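# Pull out the right-side yellow rod and turn it flat

## Task

Draw the yellow rod closest to the right arm outward until it reaches its stop, rotate it by 90 degrees so its player figures lie horizontal, and finish with the robot no longer in contact with that rod.

## Robot and tools

Robot: two six-joint arms, left_arm and right_arm, each ending in a two-finger parallel gripper with a fisheye wrist camera (cam_left_wrist, cam_right_wrist, both 672x504). Calibrated bases in the scene frame: left_arm at (-0.028, +0.289, +0.027) m, right_arm at (-0.040, -0.349, +0.007) m, both almost unrotated, with up along each base's +z.

Frames: the scene frame has its origin at table-top height halfway between the arms, +z up, +x reaching out over the table, +y toward left_arm (image left/right is unrelated). Each arm reports its hand pose (end_effector_position in metres, end_effector_quat_wxyz) in its own base frame, and may be off by a few centimetres, more when stretched out. end_effector_position is the point between the finger pads, roughly 1 cm short of the tips. The fingers point along the gripper's +z and open and close along its y.

Joint order, used in every row and in every per-joint list of a result: wrist pitch, shoulder, wrist yaw, wrist roll, elbow, waist. A row is 14 plain numbers in [-1, 1]: left_arm's six joints then its opening, then right_arm's six joints then its opening. Both arms always appear, even if only one moves. Joint numbers are scaled offsets: 1.0 equals 2.073 rad for wrist pitch, 1.258 shoulder, 2.022 wrist yaw and wrist roll, 1.3 elbow, 1.202 waist. They count from the Joint targets shown at the start of the action (or the move), not from the previous row, so sending the same offset again moves the joint further. Sending 0 for a joint re-sends its current target. The opening number is absolute, not an offset: +1 fully open, -1 shut. A 0 there is a real half-open command, so to leave a gripper unchanged re-send its present value (see Tool commands).

Stated joint ranges (rad): waist -2.618..3.054, shoulder 0..3.142, elbow 0..3.142, wrist pitch -1.571..1.571, wrist yaw -1.571..1.571, wrist roll -2.094..2.094. Real stops may sit up to 0.059 rad either side. An action whose targets reach more than 0.059 rad past a range end is rejected for both arms; if the first action of a call fails this, or any action is malformed, the whole call is rejected. A joint driven against its real stop is clipped there and the result may say "joint sent to its limit". Per step, each target may lead its measured angle by at most 0.202 (waist), 0.258 (shoulder), 0.3 (elbow), 0.573 (wrist pitch), 0.522 (wrist yaw, roll) rad, and an arm's targets are scaled back if they would place the gripper over 200 mm from where it is. Big changes therefore need several actions; tiny ones may not start.

Tools:
- execute_actions(actions, cameras): actions is a list of actions; each action is a list of up to 15 rows, one row per 1/30 s step, and a short action repeats its last row to fill 15 steps (0.5 s). An empty list just reports state and images. cameras picks images: omitted, null or ["all"] gives all, [] none; unknown names invalidate the call.
- move(target, speed, blend, opening_speed, blocking, cameras): target is one 14-number row or a list of up to 15 rows, every one measured from the same starting Joint targets (not from the previous row); the whole list has 10 s. All joints travel in step, so the hand follows a curve, with no obstacle avoidance. speed is rad/s for the joint with the longest travel, 0.01 to 2, default 0.5 (one value or one per target). blend (rad) rounds corners at intermediate targets; 0 stops at each. opening_speed (0.2 or more, per second on the -1..+1 scale) ramps the fingers. The first row's openings are sent at the start; later rows' openings are applied after all arms halt at that row. blocking=false returns after about 0.5 s while motion continues.
- wait(seconds 0..10, cameras): holds last commands; a running move keeps going.
- stop(cameras): brakes a running move; faster moves need more room.
- zoom_image(camera, region): camera is cam_left_wrist or cam_right_wrist; region [x0, y0, x1, y1] in pixels from the top-left, at most 504x504, on that camera's latest image.
- read_manual(section): licence texts only.
- finished_scene(scene): integer 1..3; ends the scene irreversibly, so only call it once the rod is fully out, turned flat and released.

Results: Joint positions and Joint velocities give, per arm, the six joints in the order above (rad, rad/s) then finger-pad gap (m; 0.094 when fully open). "within noise" means the arm is still. Joint targets are what the next offsets count from. Tool commands shows present gripper commands. grip_measured is the measured opening on the command scale; under full squeeze it reads a few hundredths below the part's width, so it shows no clear contact moment. Joint torques include the arm's weight, are positive toward larger angles, and for joints 2, 5, 6 wrap at ±28 N m. Actions calls also list step readings. A move adds a "move:" line: done, off_target (resting more than 0.035 rad from target), moving, held or fault, possibly limits=held and the worst joint per arm; done does not rule out contact. "joint command not followed" means the clearance check altered targets. Camera calibration (fisheye K, D, poses) is given per camera; wrist-camera poses follow their arm's joints and may lag in motion.

Avoid: dropping things or opening on a moving part, fast impacts, strong or prolonged pushes, and any contact between the two arms (which can fail the task). A faster move or a target set deep past contact presses harder. To stop pressing, command targets back beyond the current Joint positions. Holding loads, staying stretched or pushing at an unreachable pose heats motors: MOTOR HOT appears at 75 °C, at 90 °C an OVER-TEMPERATURE FAULT folds that arm and disables it, and at 100 °C it goes limp. Grippers squeeze about 50-64 N per pad; close slowly on anything fragile. Release by commanding an opening well above grip_measured.

Each tool is called after "Emit:" by a JSON object that holds its "op" and its "data", one argument or row to a line.

## Session

Emit:
{"op": "execute_actions", "data": {
  "actions": []
}}

Scene clock: 0.00 s.
left_arm: end_effector_position=(+0.4007, +0.0076, +0.1253) grip_measured=+1.000 end_effector_quat_wxyz=(+0.625, -0.028, +0.778, +0.057) | right_arm: end_effector_position=(+0.3999, -0.0295, +0.1148) grip_measured=+1.000 end_effector_quat_wxyz=(+0.608, +0.063, +0.791, -0.024)
Joint names: [wrist pitch, shoulder, wrist yaw, wrist roll, elbow, waist]
Joint positions: left_arm=[0.966 1.539 -0.191 0.014 0.356 -0.068 0.094] | right_arm=[0.914 1.54 0.071 0.059 0.363 -0.045 0.094]
Joint velocities: within noise
Joint torques (N m): no reading
Heat: left arm: 47 °C; right arm: 43 °C.
Joint targets: left_arm=[0.960 1.536 -0.192 0.015 0.359 -0.068] | right_arm=[0.904 1.538 0.071 0.060 0.365 -0.045]
Tool commands: left_gripper/opening=+1.0 right_gripper/opening=+1.0

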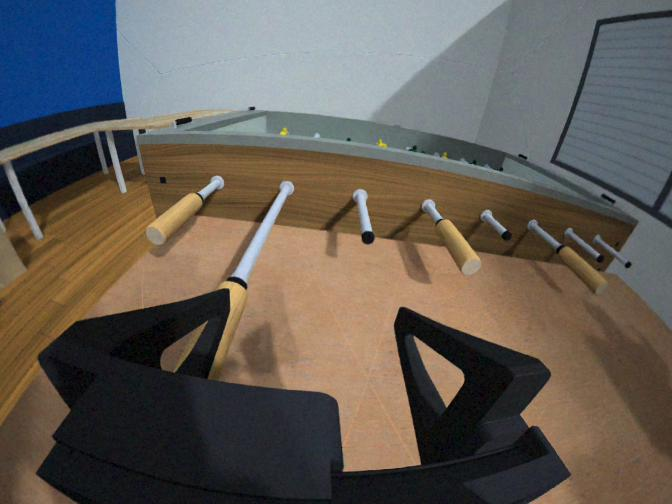

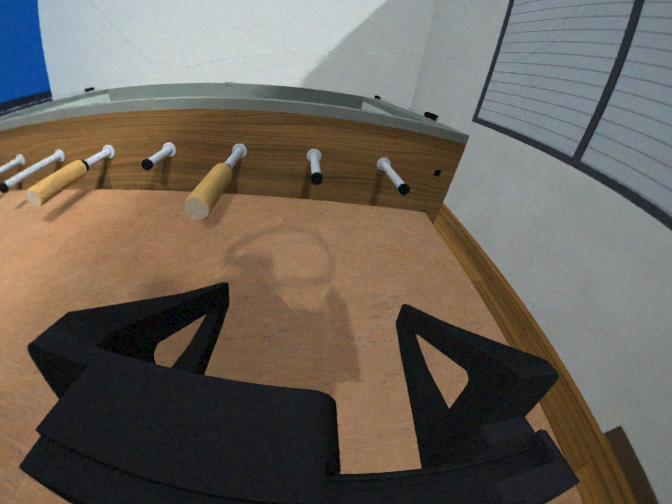

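Emit:
{"op": "zoom_image", "data": {
  "camera": "cam_left_wrist",
  "region": [230, 90, 630, 290]
}}

Emit:
{"op": "zoom_image", "data": {
  "camera": "cam_right_wrist",
  "region": [80, 80, 480, 280]
}}

Scaled by 1.260 from the camera's 672x504 image, which has a finer 960x720 frame.

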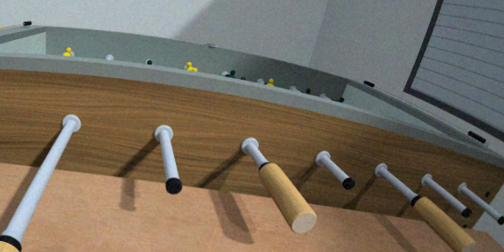

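Scaled by 1.260 from the camera's 672x504 image, which has a finer 960x720 frame.

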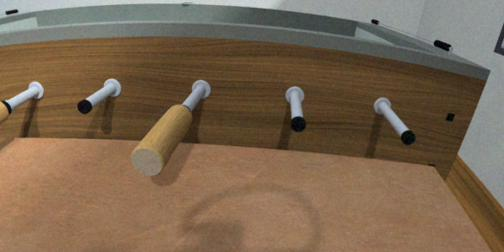

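Emit:
{"op": "move", "data": {
  "target": [0,0,0,0,0,0,1,-0.388,0.049,0.015,-0.03,0.642,0.121,1],
  "speed": 1.0
}}

Scene clock: 85.23 s.
left_arm: end_effector_position=(+0.4007, +0.0076, +0.1253) grip_measured=+1.000 end_effector_quat_wxyz=(+0.625, -0.028, +0.778, +0.057) | right_arm: end_effector_position=(+0.5098, +0.0332, +0.2719) grip_measured=+1.000 end_effector_quat_wxyz=(+0.600, -0.007, +0.800, -0.006)
Joint names: [wrist pitch, shoulder, wrist yaw, wrist roll, elbow, waist]
Joint positions: left_arm=[0.966 1.539 -0.191 0.014 0.356 -0.068 0.094] | right_arm=[0.119 1.586 0.093 0.008 1.182 0.096 0.094]
Joint velocities: within noise
Joint torques (N m): left_arm=[1.85 -6.34 -0.05 0 5.3 0.02] | right_arm=[1.6 -5.78 0.13 -0.08 8.92 0.49]
Heat: left arm: 46 °C; right arm: 43 °C.
Joint targets: left_arm=[0.960 1.536 -0.192 0.015 0.359 -0.068] | right_arm=[0.100 1.599 0.101 0.000 1.200 0.100]
move: done
camera_calibration:
cam_right_wrist: T_world_to_cam=[[0.00647697, -0.979083, 0.203356, -0.0353572], [-0.635379, -0.161062, -0.755217, 0.567302], [0.772173, -0.124317, -0.623132, -0.10225], [0, 0, 0, 1]] pos_world=[0.439636, 0.0440417, 0.37191]

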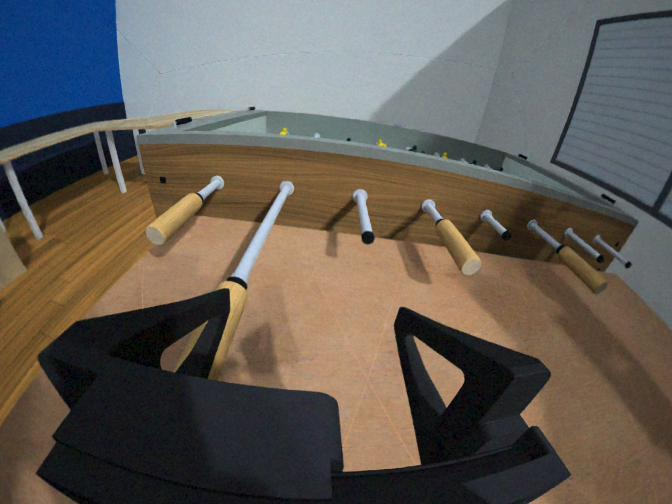

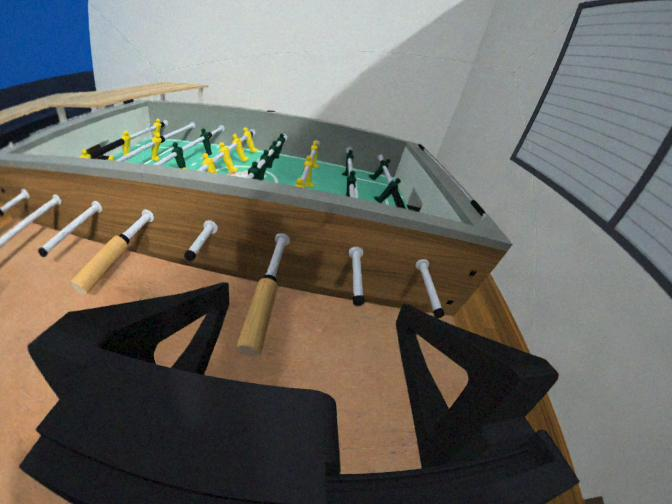

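Emit:
{"op": "zoom_image", "data": {
  "camera": "cam_right_wrist",
  "region": [200, 120, 450, 300]
}}

Scaled by 2.016 from the camera's 672x504 image, which has a finer 960x720 frame.

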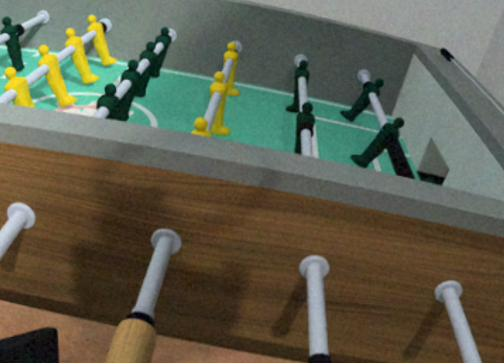

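Emit:
{"op": "move", "data": {
  "target": [0,0,0,0,0,0,1,0.3827,0.4614,0.2478,-0.3185,-0.1628,0.2334,0.5],
  "speed": 0.6,
  "cameras": ["cam_right_wrist"]
}}

Scene clock: 234.20 s.
left_arm: end_effector_position=(+0.4007, +0.0076, +0.1253) grip_measured=+1.000 end_effector_quat_wxyz=(+0.625, -0.028, +0.778, +0.057) | right_arm: end_effector_position=(+0.5286, +0.1041, +0.0767) grip_measured=+0.502 end_effector_quat_wxyz=(+0.542, -0.218, +0.751, -0.307)
Joint names: [wrist pitch, shoulder, wrist yaw, wrist roll, elbow, waist]
Joint positions: left_arm=[0.966 1.539 -0.191 0.014 0.356 -0.068 0.094] | right_arm=[0.891 2.166 0.593 -0.641 1 0.379 0.071]
Joint velocities: within noise
Joint torques (N m): left_arm=[1.85 -6.35 -0.04 0.01 5.31 0.01] | right_arm=[1.68 -8.4 0.22 -0.05 4.33 0.27]
Heat: left arm: 44 °C; right arm: 46 °C.
Joint targets: left_arm=[0.960 1.536 -0.192 0.015 0.359 -0.068] | right_arm=[0.893 2.180 0.602 -0.645 0.988 0.381]
move: done
camera_calibration:
cam_right_wrist: T_world_to_cam=[[0.00534732, -0.575815, 0.817562, -0.0148186], [-0.666326, -0.611678, -0.426451, 0.481297], [0.745642, -0.542482, -0.386951, -0.190188], [0, 0, 0, 1]] pos_world=[0.462592, 0.182692, 0.143772]
Images, in order (width x height): cam_right_wrist 672x504.

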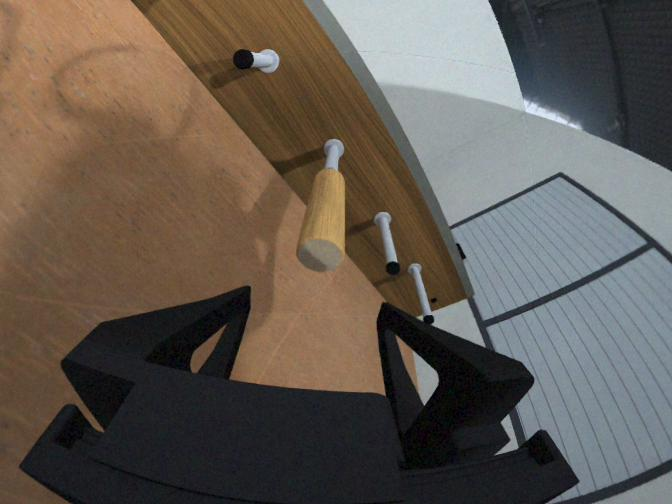

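Emit:
{"op": "move", "data": {
  "target": [
    [0,0,0,0,0,0,1,-0.0578,0.1081,-0.0216,-0.0059,0.1976,-0.0383,0.5],
    [0,0,0,0,0,0,1,-0.1269,0.2248,-0.0387,-0.0134,0.4254,-0.0682,0.5]
  ],
  "speed": 0.4,
  "blend": 0.05,
  "cameras": ["cam_right_wrist"]
}}

Scene clock: 263.90 s.
left_arm: end_effector_position=(+0.4007, +0.0076, +0.1253) grip_measured=+1.000 end_effector_quat_wxyz=(+0.625, -0.028, +0.778, +0.057) | right_arm: end_effector_position=(+0.6302, +0.1058, +0.0718) grip_measured=+0.502 end_effector_quat_wxyz=(+0.537, -0.220, +0.753, -0.311)
Joint names: [wrist pitch, shoulder, wrist yaw, wrist roll, elbow, waist]
Joint positions: left_arm=[0.966 1.539 -0.191 0.014 0.356 -0.068 0.094] | right_arm=[0.648 2.434 0.532 -0.669 1.515 0.307 0.071]
Joint velocities: within noise
Joint torques (N m): left_arm=[1.84 -6.39 -0.06 0.01 5.31 -0.02] | right_arm=[1.48 -9.94 0.04 -0.03 8.28 -0.62]
Heat: left arm: 43 °C; right arm: 44 °C.
Joint targets: left_arm=[0.960 1.536 -0.192 0.015 0.359 -0.068] | right_arm=[0.630 2.463 0.524 -0.672 1.541 0.299]
move: done
camera_calibration:
cam_right_wrist: T_world_to_cam=[[0.00910574, -0.568232, 0.822818, -0.013993], [-0.673979, -0.611349, -0.414735, 0.551844], [0.738694, -0.550786, -0.388543, -0.26154], [0, 0, 0, 1]] pos_world=[0.565257, 0.185365, 0.138763]
Images, in order (width x height): cam_right_wrist 672x504.

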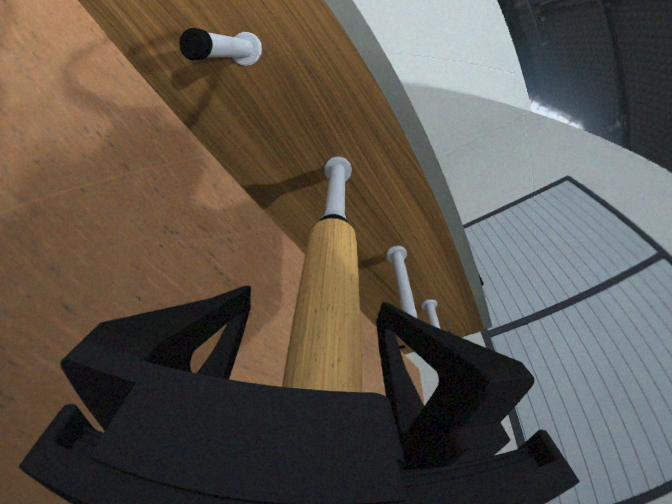

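Emit:
{"op": "move", "data": {
  "target": [0,0,0,0,0,0,1,0,0,0,0,0,0,-0.6],
  "opening_speed": 0.6,
  "cameras": ["cam_right_wrist"]
}}

Scene clock: 275.40 s.
left_arm: end_effector_position=(+0.4007, +0.0076, +0.1253) grip_measured=+1.000 end_effector_quat_wxyz=(+0.625, -0.028, +0.778, +0.057) | right_arm: end_effector_position=(+0.6311, +0.1041, +0.0743) grip_measured=-0.308 end_effector_quat_wxyz=(+0.539, -0.216, +0.752, -0.313)
Joint names: [wrist pitch, shoulder, wrist yaw, wrist roll, elbow, waist]
Joint positions: left_arm=[0.966 1.539 -0.191 0.014 0.356 -0.068 0.094] | right_arm=[0.654 2.434 0.536 -0.67 1.518 0.305 0.033]
Joint velocities: within noise
Joint torques (N m): left_arm=[1.85 -6.37 -0.05 0 5.31 -0.02] | right_arm=[1.45 -9.94 0.01 -0.01 8.08 -0.44]
Heat: left arm: 43 °C; right arm: 44 °C.
Joint targets: left_arm=[0.960 1.536 -0.192 0.015 0.359 -0.068] | right_arm=[0.630 2.463 0.524 -0.672 1.541 0.299]
move: done
camera_calibration:
cam_right_wrist: T_world_to_cam=[[-0.00106797, -0.56867, 0.822565, -0.0105233], [-0.673928, -0.6073, -0.420724, 0.552509], [0.738797, -0.554799, -0.382594, -0.262251], [0, 0, 0, 1]] pos_world=[0.56609, 0.184058, 0.140774]
Images, in order (width x height): cam_right_wrist 672x504.

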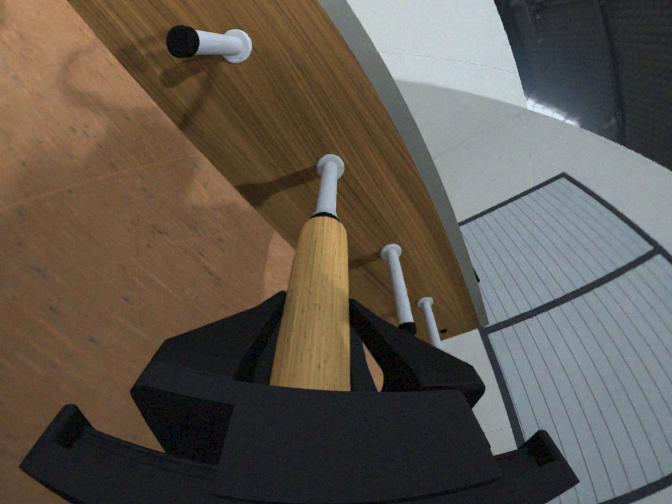

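Emit:
{"op": "move", "data": {
  "target": [
    [0,0,0,0,0,0,1,-0.047,-0.0426,-0.0774,0.1907,-0.0142,-0.0327,-0.6],
    [0,0,0,0,0,0,1,-0.0516,-0.0644,-0.1652,0.367,-0.036,-0.0721,-0.6],
    [0,0,0,0,0,0,1,-0.0192,-0.0634,-0.252,0.5401,-0.0605,-0.1123,-0.6],
    [0,0,0,0,0,0,1,0.0473,-0.0373,-0.3264,0.7194,-0.0832,-0.1468,-0.6]
  ],
  "speed": 0.6,
  "blend": 0.08,
  "cameras": ["cam_right_wrist"]
}}

Scene clock: 294.17 s.
left_arm: end_effector_position=(+0.4007, +0.0076, +0.1253) grip_measured=+1.000 end_effector_quat_wxyz=(+0.625, -0.028, +0.778, +0.057) | right_arm: end_effector_position=(+0.6389, +0.1035, +0.0768) grip_measured=-0.309 end_effector_quat_wxyz=(+0.541, +0.209, +0.755, +0.306)
Joint names: [wrist pitch, shoulder, wrist yaw, wrist roll, elbow, waist]
Joint positions: left_arm=[0.966 1.539 -0.191 0.014 0.356 -0.068 0.094] | right_arm=[0.716 2.398 -0.114 0.757 1.451 0.128 0.032]
Joint velocities: within noise
Joint torques (N m): left_arm=[1.84 -6.32 -0.05 0 5.31 -0.06] | right_arm=[1.87 -10.51 -0.22 0.29 4.96 -0.43]
Heat: left arm: 43 °C; right arm: 44 °C.
Joint targets: left_arm=[0.960 1.536 -0.192 0.015 0.359 -0.068] | right_arm=[0.728 2.416 -0.136 0.783 1.433 0.122]
move: done
camera_calibration:
cam_right_wrist: T_world_to_cam=[[0.0273548, -0.840162, -0.541645, 0.101788], [-0.671345, 0.386024, -0.632678, 0.470225], [0.74064, 0.380937, -0.553479, -0.35235], [0, 0, 0, 1]] pos_world=[0.573863, 0.0382235, 0.157615]
Images, in order (width x height): cam_right_wrist 672x504.

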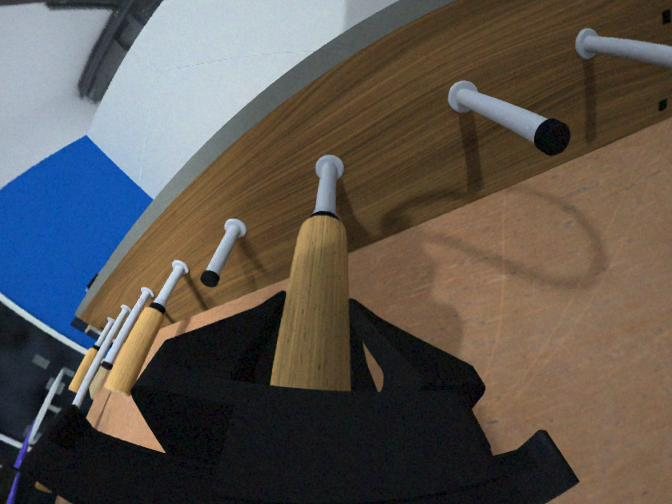

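Emit:
{"op": "move", "data": {
  "target": [
    [0,0,0,0,0,0,1,0.0665,-0.1033,0.0064,0.0015,-0.2058,0.0115,-0.6],
    [0,0,0,0,0,0,1,0.1265,-0.1963,0.0144,0.0035,-0.3911,0.0255,-0.6],
    [0,0,0,0,0,0,1,0.1825,-0.2803,0.025,0.0064,-0.5614,0.0438,-0.6]
  ],
  "speed": [0.4,0.4,0.2],
  "blend": 0.05,
  "cameras": ["cam_right_wrist"]
}}

Scene clock: 315.53 s.
left_arm: end_effector_position=(+0.4007, +0.0076, +0.1253) grip_measured=+1.000 end_effector_quat_wxyz=(+0.625, -0.028, +0.778, +0.057) | right_arm: end_effector_position=(+0.5013, +0.0986, +0.0703) grip_measured=-0.309 end_effector_quat_wxyz=(+0.544, +0.217, +0.748, +0.312)
Joint names: [wrist pitch, shoulder, wrist yaw, wrist roll, elbow, waist]
Joint positions: left_arm=[0.966 1.539 -0.191 0.014 0.356 -0.068 0.094] | right_arm=[1.116 2.095 -0.07 0.788 0.763 0.168 0.032]
Joint velocities: within noise
Joint torques (N m): left_arm=[1.85 -6.38 -0.06 0.01 5.34 -0.06] | right_arm=[1.67 -10.91 -0.14 0.09 0.24 0.73]
Heat: left arm: 43 °C; right arm: 45 °C.
Joint targets: left_arm=[0.960 1.536 -0.192 0.015 0.359 -0.068] | right_arm=[1.107 2.063 -0.085 0.796 0.703 0.175]
move: off_target (right_arm); right_arm: the elbow is farthest, 0.060 rad from its target
camera_calibration:
cam_right_wrist: T_world_to_cam=[[0.0247137, -0.828331, -0.559694, 0.0993338], [-0.661459, 0.40624, -0.630429, 0.368528], [0.749574, 0.385795, -0.537867, -0.258235], [0, 0, 0, 1]] pos_world=[0.434877, 0.0321965, 0.149031]
Images, in order (width x height): cam_right_wrist 672x504.

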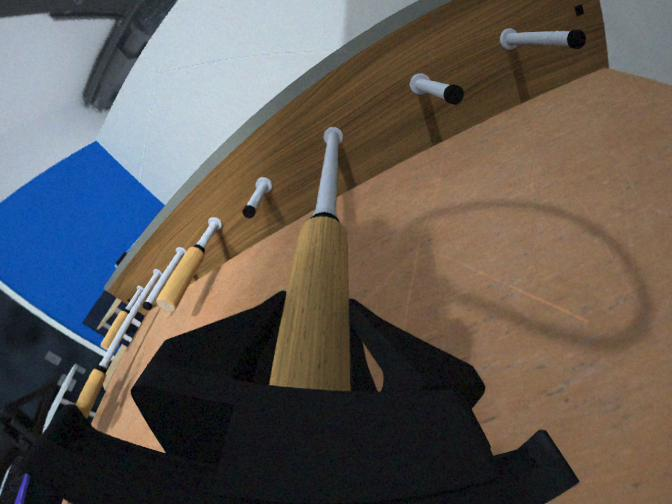

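Emit:
{"op": "move", "data": {
  "target": [0,0,0,0,0,0,1,0.0428,-0.0632,0.0109,0.002,-0.1297,0.0189,-0.6],
  "speed": 0.2,
  "cameras": ["cam_right_wrist"]
}}

Scene clock: 324.07 s.
left_arm: end_effector_position=(+0.4007, +0.0076, +0.1253) grip_measured=+1.000 end_effector_quat_wxyz=(+0.625, -0.028, +0.778, +0.057) | right_arm: end_effector_position=(+0.4971, +0.0990, +0.0739) grip_measured=-0.310 end_effector_quat_wxyz=(+0.550, +0.222, +0.744, +0.307)
Joint names: [wrist pitch, shoulder, wrist yaw, wrist roll, elbow, waist]
Joint positions: left_arm=[0.966 1.539 -0.191 0.014 0.356 -0.068 0.094] | right_arm=[1.127 2.077 -0.036 0.79 0.742 0.182 0.032]
Joint velocities: within noise
Joint torques (N m): left_arm=[1.85 -6.31 -0.05 0 5.33 -0.03] | right_arm=[2.38 -15.99 -0.27 0.11 -11.32 1.48]
Heat: left arm: 43 °C; right arm: 45 °C.
Joint targets: left_arm=[0.960 1.536 -0.192 0.015 0.359 -0.068] | right_arm=[1.195 1.984 -0.063 0.800 0.535 0.198]
move: off_target (right_arm); right_arm: the elbow is farthest, 0.208 rad from its target
camera_calibration:
cam_right_wrist: T_world_to_cam=[[0.0130924, -0.83067, -0.556611, 0.107577], [-0.648184, 0.41681, -0.637281, 0.360676], [0.761371, 0.36913, -0.532969, -0.257811], [0, 0, 0, 1]] pos_world=[0.428665, 0.0341931, 0.152325]
Images, in order (width x height): cam_right_wrist 672x504.

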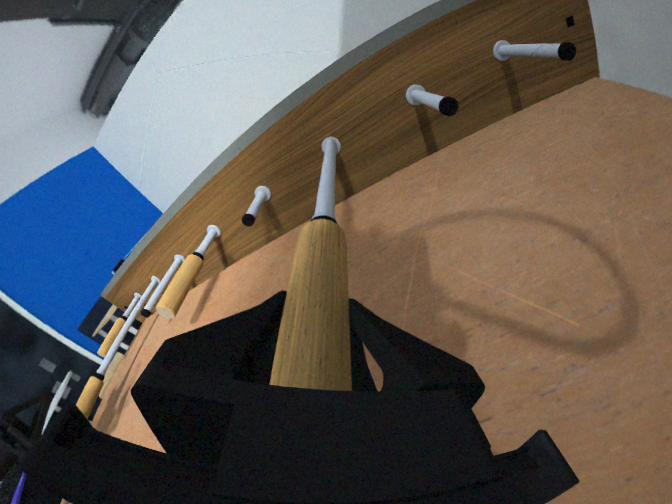

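Emit:
{"op": "move", "data": {
  "target": [0,0,0,0,0,0,1,-0.027,0.0882,0.004,0,0.1454,-0.0133,-0.6],
  "speed": 0.5,
  "cameras": []
}}

Emit:
{"op": "move", "data": {
  "target": [0,0,0,0,0,0,1,0,0,0,0,0,0,0.4],
  "opening_speed": 1.0,
  "cameras": ["cam_right_wrist"]
}}

Scene clock: 339.20 s.
left_arm: end_effector_position=(+0.4007, +0.0076, +0.1253) grip_measured=+1.000 end_effector_quat_wxyz=(+0.625, -0.028, +0.778, +0.057) | right_arm: end_effector_position=(+0.5009, +0.1012, +0.0720) grip_measured=-0.310 end_effector_quat_wxyz=(+0.547, +0.220, +0.746, +0.309)
Joint names: [wrist pitch, shoulder, wrist yaw, wrist roll, elbow, waist]
Joint positions: left_arm=[0.966 1.539 -0.191 0.014 0.356 -0.068 0.094] | right_arm=[1.117 2.091 -0.045 0.791 0.762 0.182 0.032]
Joint velocities: within noise
Joint torques (N m): left_arm=[1.85 -6.37 -0.05 0.01 5.31 -0.03] | right_arm=[1.96 -7.99 -0.09 0.11 1.77 0.08]
Heat: left arm: 43 °C; right arm: 50 °C.
Joint targets: left_arm=[0.960 1.536 -0.192 0.015 0.359 -0.068] | right_arm=[1.139 2.094 -0.055 0.800 0.724 0.182]
move: off_target (right_arm); right_arm: the elbow is farthest, 0.038 rad from its target
No camera images: "cameras" was empty.

Scene clock: 340.43 s.
left_arm: end_effector_position=(+0.4007, +0.0076, +0.1253) grip_measured=+1.000 end_effector_quat_wxyz=(+0.625, -0.028, +0.778, +0.057) | right_arm: end_effector_position=(+0.4955, +0.1009, +0.0693) grip_measured=+0.398 end_effector_quat_wxyz=(+0.546, +0.220, +0.746, +0.312)
Joint names: [wrist pitch, shoulder, wrist yaw, wrist roll, elbow, waist]
Joint positions: left_arm=[0.966 1.539 -0.191 0.014 0.356 -0.068 0.094] | right_arm=[1.141 2.091 -0.049 0.796 0.738 0.182 0.066]
Joint velocities: within noise
Joint torques (N m): left_arm=[1.85 -6.35 -0.03 0.01 5.34 -0.06] | right_arm=[1.75 -7.87 -0.05 0.05 3.34 0.08]
Heat: left arm: 43 °C; right arm: 49 °C.
Joint targets: left_arm=[0.960 1.536 -0.192 0.015 0.359 -0.068] | right_arm=[1.139 2.094 -0.055 0.800 0.724 0.182]
move: done
camera_calibration:
cam_right_wrist: T_world_to_cam=[[0.0190538, -0.826632, -0.56242, 0.10366], [-0.656093, 0.414129, -0.630904, 0.359669], [0.75444, 0.381021, -0.534456, -0.257477], [0, 0, 0, 1]] pos_world=[0.428252, 0.0348437, 0.147606]
Images, in order (width x height): cam_right_wrist 672x504.

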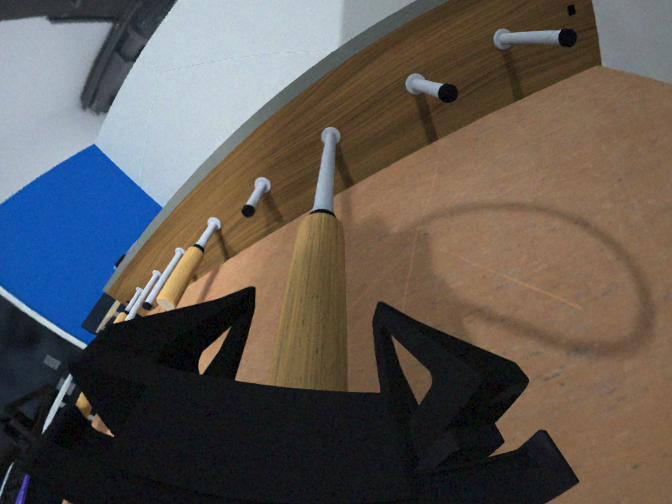

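Emit:
{"op": "move", "data": {
  "target": [0,0,0,0,0,0,1,0.0897,-0.1741,0.0195,0.0025,-0.3292,0.0538,0.4],
  "speed": 0.5,
  "cameras": ["cam_right_wrist"]
}}

Scene clock: 358.27 s.
left_arm: end_effector_position=(+0.4007, +0.0076, +0.1253) grip_measured=+1.000 end_effector_quat_wxyz=(+0.625, -0.028, +0.778, +0.057) | right_arm: end_effector_position=(+0.3875, +0.1001, +0.0598) grip_measured=+0.398 end_effector_quat_wxyz=(+0.525, +0.212, +0.763, +0.312)
Joint names: [wrist pitch, shoulder, wrist yaw, wrist roll, elbow, waist]
Joint positions: left_arm=[0.966 1.539 -0.191 0.014 0.356 -0.068 0.094] | right_arm=[1.326 1.892 -0.025 0.801 0.307 0.239 0.066]
Joint velocities: within noise
Joint torques (N m): left_arm=[1.84 -6.35 -0.06 0.01 5.31 -0.02] | right_arm=[1.73 -6.74 0.11 0.06 2.3 0.75]
Heat: left arm: 43 °C; right arm: 47 °C.
Joint targets: left_arm=[0.960 1.536 -0.192 0.015 0.359 -0.068] | right_arm=[1.325 1.876 -0.016 0.805 0.296 0.247]
move: done
camera_calibration:
cam_right_wrist: T_world_to_cam=[[0.0210239, -0.831802, -0.554674, 0.0989502], [-0.697443, 0.385304, -0.604246, 0.300498], [0.716331, 0.399557, -0.572034, -0.165529], [0, 0, 0, 1]] pos_world=[0.326074, 0.0326621, 0.141772]
Images, in order (width x height): cam_right_wrist 672x504.

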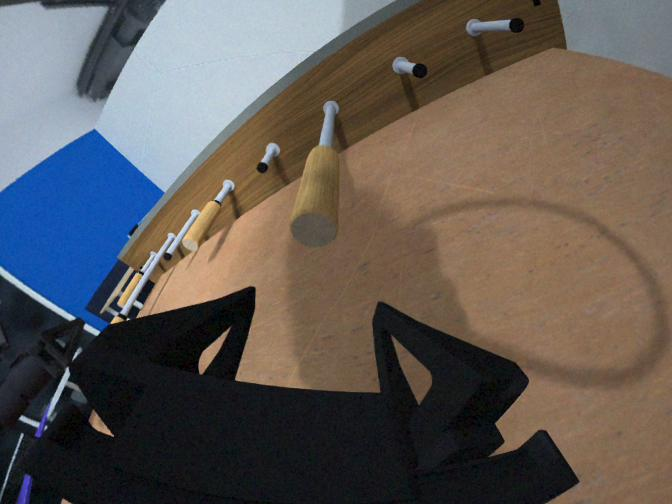

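Emit:
{"op": "move", "data": {
  "target": [
    [0,0,0,0,0,0,1,-0.1568,-0.2194,0.0079,-0.2003,0.2338,-0.0391,0.4],
    [0,0,0,0,0,0,1,-0.5427,-0.2194,0.0574,-0.3981,0.6954,-0.1223,0.4]
  ],
  "speed": 0.8,
  "blend": 0.1,
  "cameras": ["cam_right_wrist"]
}}

Emit:
{"op": "zoom_image", "data": {
  "camera": "cam_right_wrist",
  "region": [200, 120, 450, 300]
}}

Scene clock: 370.10 s.
left_arm: end_effector_position=(+0.4007, +0.0076, +0.1253) grip_measured=+1.000 end_effector_quat_wxyz=(+0.625, -0.028, +0.778, +0.057) | right_arm: end_effector_position=(+0.5192, +0.0398, +0.2804) grip_measured=+0.398 end_effector_quat_wxyz=(+0.627, -0.009, +0.779, +0.000)
Joint names: [wrist pitch, shoulder, wrist yaw, wrist roll, elbow, waist]
Joint positions: left_arm=[0.966 1.539 -0.191 0.014 0.356 -0.068 0.094] | right_arm=[0.22 1.612 0.093 0.008 1.177 0.106 0.066]
Joint velocities: within noise
Joint torques (N m): left_arm=[1.85 -6.35 -0.05 0.01 5.34 -0.05] | right_arm=[1.61 -8.08 0.12 -0.1 9.26 -0.57]
Heat: left arm: 42 °C; right arm: 47 °C.
Joint targets: left_arm=[0.960 1.536 -0.192 0.015 0.359 -0.068] | right_arm=[0.200 1.600 0.100 0.000 1.200 0.100]
move: done
camera_calibration:
cam_right_wrist: T_world_to_cam=[[0.00339934, -0.980587, 0.196054, -0.0270234], [-0.580257, -0.161608, -0.798238, 0.564246], [0.814426, -0.111048, -0.569542, -0.140902], [0, 0, 0, 1]] pos_world=[0.442254, 0.0490408, 0.375451]
Images, in order (width x height): cam_right_wrist 672x504.

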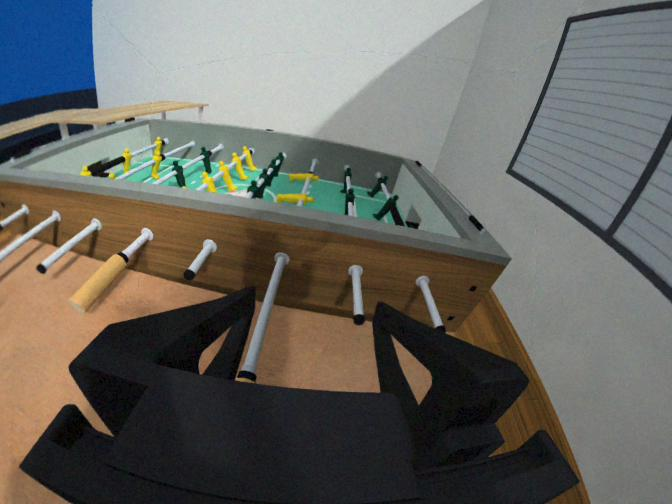

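Scaled by 2.016 from the camera's 672x504 image, which has a finer 960x720 frame.

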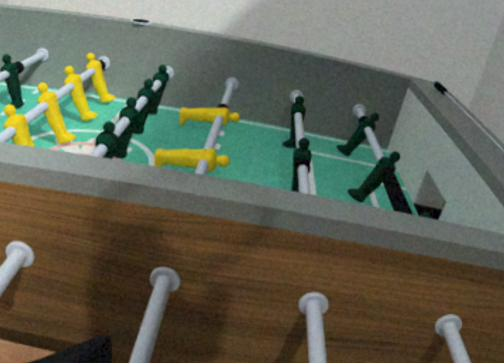

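Emit:
{"op": "finished_scene", "data": {
  "scene": 1
}}

The scene is finished: the task was done.


## Next scene

The same job, from a new start.

Emit:
{"op": "execute_actions", "data": {
  "actions": []
}}

Scene clock: 0.00 s.
left_arm: end_effector_position=(+0.3899, -0.0004, +0.1147) grip_measured=+1.000 end_effector_quat_wxyz=(+0.609, -0.026, +0.793, +0.006) | right_arm: end_effector_position=(+0.3960, -0.0474, +0.1154) grip_measured=+1.000 end_effector_quat_wxyz=(+0.595, +0.094, +0.794, -0.086)
Joint names: [wrist pitch, shoulder, wrist yaw, wrist roll, elbow, waist]
Joint positions: left_arm=[0.911 1.495 -0.08 -0.043 0.322 -0.04 0.094] | right_arm=[0.848 1.518 0.234 0.044 0.38 -0.018 0.094]
Joint velocities: within noise
Joint torques (N m): no reading
Heat: left arm: 41 °C; right arm: 39 °C.
Joint targets: left_arm=[0.899 1.493 -0.081 -0.042 0.324 -0.040] | right_arm=[0.838 1.516 0.234 0.045 0.382 -0.018]
Tool commands: left_gripper/opening=+1.0 right_gripper/opening=+1.0
camera_calibration:
cam_left_wrist: T_world_to_cam=[[0.0221485, -0.980286, 0.196339, -0.0421067], [-0.59358, -0.17092, -0.786415, 0.35714], [0.80447, -0.0991248, -0.585664, -0.125416], [0, 0, 0, 1]] pos_world=[0.313817, 0.00733401, 0.215676]
cam_right_wrist: T_world_to_cam=[[-0.243977, -0.947101, 0.208508, 0.018364], [-0.655381, 0.00254793, -0.755294, 0.379491], [0.714808, -0.320927, -0.621334, -0.108822], [0, 0, 0, 1]] pos_world=[0.330979, -0.0184984, 0.215183]

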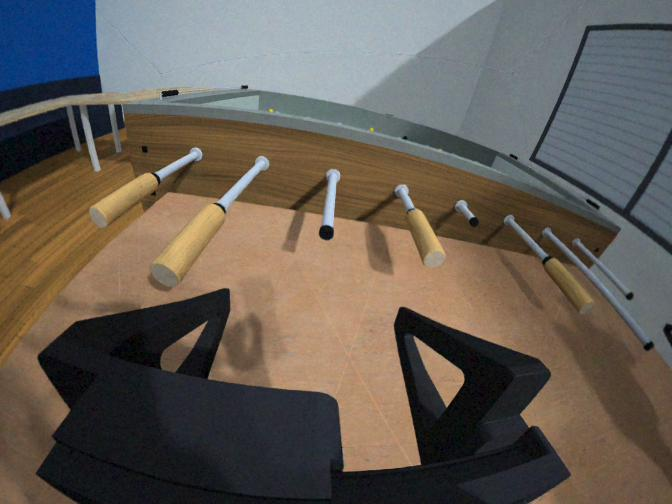

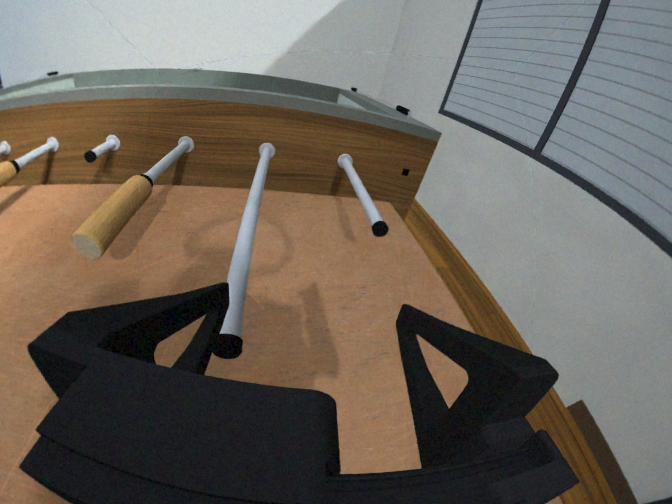

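Emit:
{"op": "move", "data": {
  "target": [
    [0,0,0,0,0,0,1,-0.0425,-0.0922,0.0326,-0.1706,0.2062,0.2646,0.5],
    [0,0,0,0,0,0,1,0.0031,0.4511,0.3311,-0.2666,0.3435,0.5314,0.5]
  ],
  "speed": 0.6,
  "blend": 0.1,
  "cameras": ["cam_right_wrist"]
}}

Scene clock: 121.53 s.
left_arm: end_effector_position=(+0.3899, -0.0004, +0.1147) grip_measured=+1.000 end_effector_quat_wxyz=(+0.609, -0.026, +0.793, +0.006) | right_arm: end_effector_position=(+0.4417, +0.1452, +0.0607) grip_measured=+0.502 end_effector_quat_wxyz=(+0.513, -0.199, +0.767, -0.330)
Joint names: [wrist pitch, shoulder, wrist yaw, wrist roll, elbow, waist]
Joint positions: left_arm=[0.911 1.495 -0.08 -0.043 0.322 -0.04 0.094] | right_arm=[0.841 2.07 0.892 -0.49 0.807 0.618 0.071]
Joint velocities: within noise
Joint torques (N m): left_arm=[1.89 -5.75 -0.03 0.01 5.31 -0.02] | right_arm=[1.54 -7.28 0.38 0 6.13 0.29]
Heat: left arm: 40 °C; right arm: 42 °C.
Joint targets: left_arm=[0.899 1.493 -0.081 -0.042 0.324 -0.040] | right_arm=[0.844 2.083 0.904 -0.494 0.829 0.621]
move: done
camera_calibration:
cam_right_wrist: T_world_to_cam=[[-0.00705614, -0.561348, 0.827549, 0.0250957], [-0.728653, -0.563887, -0.388712, 0.460009], [0.684847, -0.605739, -0.405049, -0.0721901], [0, 0, 0, 1]] pos_world=[0.384803, 0.229752, 0.128802]
Images, in order (width x height): cam_right_wrist 672x504.

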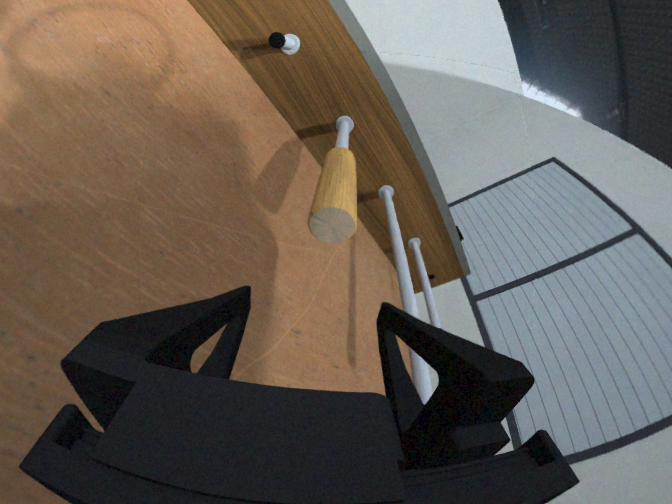

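Emit:
{"op": "move", "data": {
  "target": [
    [0,0,0,0,0,0,1,-0.0238,0.0876,-0.0415,-0.0255,0.1525,-0.0748,0.5],
    [0,0,0,0,0,0,1,-0.0698,0.1922,-0.0772,-0.0438,0.3472,-0.1388,0.5]
  ],
  "speed": 0.4,
  "blend": 0.05,
  "cameras": ["cam_right_wrist"]
}}

Scene clock: 136.70 s.
left_arm: end_effector_position=(+0.3899, -0.0004, +0.1147) grip_measured=+1.000 end_effector_quat_wxyz=(+0.609, -0.026, +0.793, +0.006) | right_arm: end_effector_position=(+0.5562, +0.1395, +0.0702) grip_measured=+0.502 end_effector_quat_wxyz=(+0.523, -0.188, +0.762, -0.331)
Joint names: [wrist pitch, shoulder, wrist yaw, wrist roll, elbow, waist]
Joint positions: left_arm=[0.911 1.495 -0.08 -0.043 0.322 -0.04 0.094] | right_arm=[0.717 2.299 0.754 -0.579 1.256 0.458 0.071]
Joint velocities: within noise
Joint torques (N m): left_arm=[1.89 -5.75 -0.03 0 5.33 -0.06] | right_arm=[1.42 -8.95 0.11 -0.08 7.43 -0.35]
Heat: left arm: 40 °C; right arm: 42 °C.
Joint targets: left_arm=[0.899 1.493 -0.081 -0.042 0.324 -0.040] | right_arm=[0.699 2.325 0.748 -0.583 1.280 0.454]
move: done
camera_calibration:
cam_right_wrist: T_world_to_cam=[[-0.0364222, -0.569754, 0.821008, 0.0328205], [-0.722453, -0.552614, -0.415547, 0.540747], [0.69046, -0.608275, -0.391493, -0.153911], [0, 0, 0, 1]] pos_world=[0.498129, 0.223903, 0.137504]
Images, in order (width x height): cam_right_wrist 672x504.

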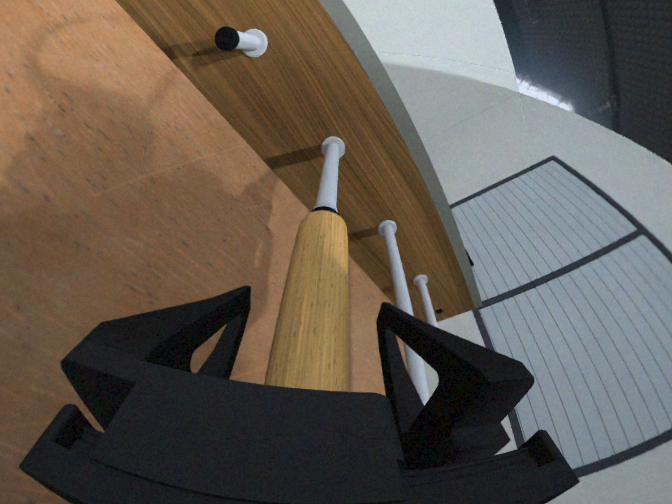

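Emit:
{"op": "move", "data": {
  "target": [
    [0,0,0,0,0,0,1,0,0,0,0,0,0,-0.6],
    [0,0,0,0,0,0,1,-0.0396,-0.0539,-0.0797,0.1937,-0.0292,-0.0328,-0.6],
    [0,0,0,0,0,0,1,-0.0297,-0.0853,-0.1684,0.3666,-0.0695,-0.0737,-0.6],
    [0,0,0,0,0,0,1,0.0197,-0.0899,-0.255,0.533,-0.1136,-0.1165,-0.6],
    [0,0,0,0,0,0,1,0.1013,-0.0626,-0.3286,0.7125,-0.1512,-0.1541,-0.6]
  ],
  "speed": 0.6,
  "blend": [0,0.08,0.08,0.08,0],
  "opening_speed": 0.8,
  "cameras": ["cam_right_wrist"]
}}

Scene clock: 153.50 s.
left_arm: end_effector_position=(+0.3899, -0.0004, +0.1147) grip_measured=+1.000 end_effector_quat_wxyz=(+0.609, -0.026, +0.793, +0.006) | right_arm: end_effector_position=(+0.5629, +0.1451, +0.0709) grip_measured=-0.310 end_effector_quat_wxyz=(+0.542, +0.239, +0.750, +0.294)
Joint names: [wrist pitch, shoulder, wrist yaw, wrist roll, elbow, waist]
Joint positions: left_arm=[0.911 1.495 -0.08 -0.043 0.322 -0.04 0.094] | right_arm=[0.89 2.232 0.086 0.825 1.1 0.277 0.032]
Joint velocities: within noise
Joint torques (N m): left_arm=[1.89 -5.75 -0.03 0.01 5.34 -0.02] | right_arm=[1.98 -9.22 0.01 0.38 4.12 -0.61]
Heat: left arm: 40 °C; right arm: 42 °C.
Joint targets: left_arm=[0.899 1.493 -0.081 -0.042 0.324 -0.040] | right_arm=[0.909 2.246 0.083 0.858 1.084 0.269]
move: done
camera_calibration:
cam_right_wrist: T_world_to_cam=[[-0.0328345, -0.830922, -0.55542, 0.16912], [-0.655998, 0.437182, -0.615255, 0.382162], [0.754048, 0.344153, -0.559438, -0.316902], [0, 0, 0, 1]] pos_world=[0.49521, 0.0825136, 0.151773]
Images, in order (width x height): cam_right_wrist 672x504.

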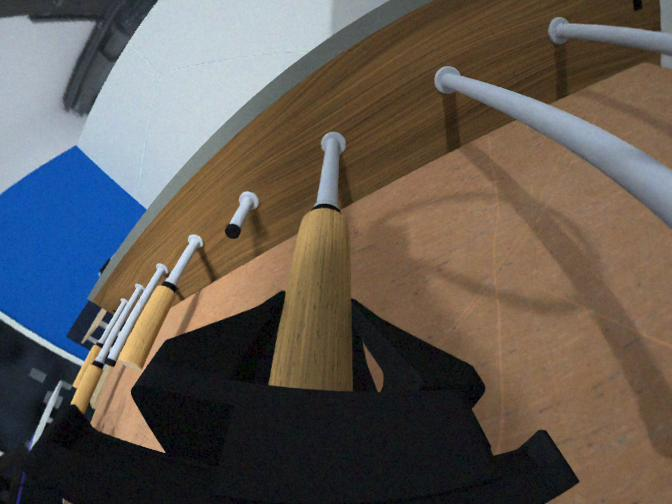

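Emit:
{"op": "move", "data": {
  "target": [
    [0,0,0,0,0,0,1,0.0542,-0.0845,0.0226,0.0054,-0.1698,0.0384,-0.6],
    [0,0,0,0,0,0,1,0.094,-0.147,0.045,0.0114,-0.2951,0.0773,-0.6],
    [0,0,0,0,0,0,1,0.1162,-0.1822,0.0617,0.017,-0.3658,0.1065,-0.6]
  ],
  "speed": [0.4,0.25,0.2],
  "blend": 0.05,
  "cameras": ["cam_right_wrist"]
}}

Scene clock: 167.60 s.
left_arm: end_effector_position=(+0.3899, -0.0004, +0.1147) grip_measured=+1.000 end_effector_quat_wxyz=(+0.609, -0.026, +0.793, +0.006) | right_arm: end_effector_position=(+0.4751, +0.1484, +0.0672) grip_measured=-0.310 end_effector_quat_wxyz=(+0.545, +0.247, +0.742, +0.302)
Joint names: [wrist pitch, shoulder, wrist yaw, wrist roll, elbow, waist]
Joint positions: left_arm=[0.911 1.495 -0.08 -0.043 0.322 -0.04 0.094] | right_arm=[1.129 2.073 0.173 0.869 0.715 0.362 0.032]
Joint velocities: within noise
Joint torques (N m): left_arm=[1.88 -5.75 -0.04 0.01 5.29 -0.05] | right_arm=[1.97 -12.79 0.45 0.27 -3.62 3.12]
Heat: left arm: 40 °C; right arm: 43 °C.
Joint targets: left_arm=[0.899 1.493 -0.081 -0.042 0.324 -0.040] | right_arm=[1.150 2.017 0.208 0.892 0.608 0.397]
move: off_target (right_arm); blend cut to 0.046 rad at target 2; right_arm: the elbow is farthest, 0.106 rad from its target
camera_calibration:
cam_right_wrist: T_world_to_cam=[[-0.0336611, -0.815813, -0.577336, 0.166582], [-0.645186, 0.458908, -0.61085, 0.312166], [0.763284, 0.351927, -0.541798, -0.260615], [0, 0, 0, 1]] pos_world=[0.405936, 0.0843613, 0.14566]
Images, in order (width x height): cam_right_wrist 672x504.

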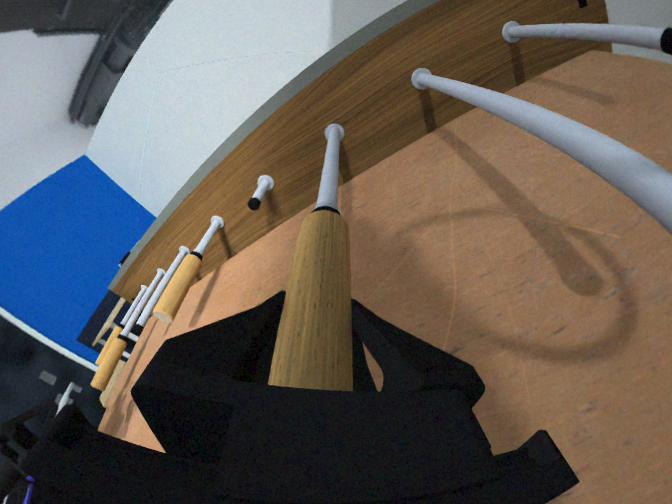

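Emit:
{"op": "move", "data": {
  "target": [0,0,0,0,0,0,1,0.0148,-0.0234,0.0112,0.0038,-0.0471,0.0194,-0.6],
  "speed": 0.2,
  "cameras": []
}}

Scene clock: 172.43 s.
left_arm: end_effector_position=(+0.3899, -0.0004, +0.1147) grip_measured=+1.000 end_effector_quat_wxyz=(+0.609, -0.026, +0.793, +0.006) | right_arm: end_effector_position=(+0.4742, +0.1473, +0.0692) grip_measured=-0.311 end_effector_quat_wxyz=(+0.547, +0.251, +0.740, +0.301)
Joint names: [wrist pitch, shoulder, wrist yaw, wrist roll, elbow, waist]
Joint positions: left_arm=[0.911 1.495 -0.08 -0.043 0.322 -0.04 0.094] | right_arm=[1.131 2.066 0.184 0.872 0.71 0.365 0.032]
Joint velocities: within noise
Joint torques (N m): left_arm=[1.89 -5.74 -0.03 0.01 5.37 -0.02] | right_arm=[2.22 -14.67 0.56 0.32 -8.05 4.97]
Heat: left arm: 40 °C; right arm: 44 °C.
Joint targets: left_arm=[0.899 1.493 -0.081 -0.042 0.324 -0.040] | right_arm=[1.181 1.987 0.230 0.900 0.547 0.420]
move: off_target (right_arm); right_arm: the elbow is farthest, 0.163 rad from its target
No camera images: "cameras" was empty.

Emit:
{"op": "move", "data": {
  "target": [
    [0,0,0,0,0,0,1,-0.0326,0.0516,-0.0242,-0.0082,0.1033,-0.0423,-0.6],
    [0,0,0,0,0,0,1,-0.0326,0.0516,-0.0242,-0.0082,0.1033,-0.0423,0.4],
    [0,0,0,0,0,0,1,0,0,0,0,0,0,0.4],
    [0,0,0,0,0,0,1,0.0479,-0.0797,0.0578,0.0133,-0.1611,0.1005,0.4],
    [0,0,0,0,0,0,1,-0.0873,-0.3076,0.0346,-0.2473,0.0408,0.0666,0.4],
    [0,0,0,0,0,0,1,-0.4732,-0.3076,-0.0148,-0.4451,0.5023,-0.183,0.4]
  ],
  "speed": [0.4,0.4,0.4,0.5,0.8,0.9],
  "blend": [0,0,0.03,0.02,0.1,0],
  "opening_speed": 1.5,
  "cameras": ["cam_right_wrist"]
}}

Emit:
{"op": "zoom_image", "data": {
  "camera": "cam_right_wrist",
  "region": [200, 120, 450, 300]
}}

Scene clock: 204.53 s.
left_arm: end_effector_position=(+0.3899, -0.0004, +0.1147) grip_measured=+1.000 end_effector_quat_wxyz=(+0.609, -0.026, +0.793, +0.006) | right_arm: end_effector_position=(+0.5144, +0.0688, +0.2795) grip_measured=+0.398 end_effector_quat_wxyz=(+0.627, -0.010, +0.778, -0.015)
Joint names: [wrist pitch, shoulder, wrist yaw, wrist roll, elbow, waist]
Joint positions: left_arm=[0.911 1.495 -0.08 -0.043 0.322 -0.04 0.094] | right_arm=[0.22 1.615 0.209 0.009 1.176 0.202 0.066]
Joint velocities: within noise
Joint torques (N m): left_arm=[1.88 -5.75 -0.05 0.01 5.34 -0.03] | right_arm=[1.55 -8.28 -0.02 -0.09 9.18 -0.12]
Heat: left arm: 40 °C; right arm: 48 °C.
Joint targets: left_arm=[0.899 1.493 -0.081 -0.042 0.324 -0.040] | right_arm=[0.200 1.600 0.201 0.000 1.200 0.200]
move: done; target 2's new numbers were sent with right_arm's elbow 0.047 rad from that target
camera_calibration:
cam_right_wrist: T_world_to_cam=[[-0.0136844, -0.975446, 0.219813, 0.00337184], [-0.582488, -0.170904, -0.794669, 0.566184], [0.812724, -0.138913, -0.565847, -0.132565], [0, 0, 0, 1]] pos_world=[0.43758, 0.0816371, 0.374177]
Images, in order (width x height): cam_right_wrist 672x504.

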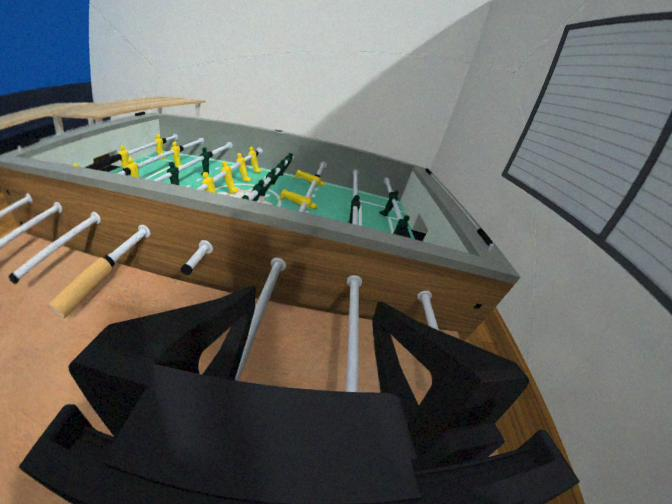

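Scaled by 2.016 from the camera's 672x504 image, which has a finer 960x720 frame.

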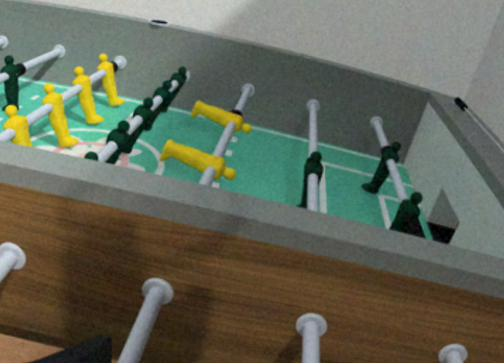

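Emit:
{"op": "finished_scene", "data": {
  "scene": 2
}}

The scene is finished: the task was done.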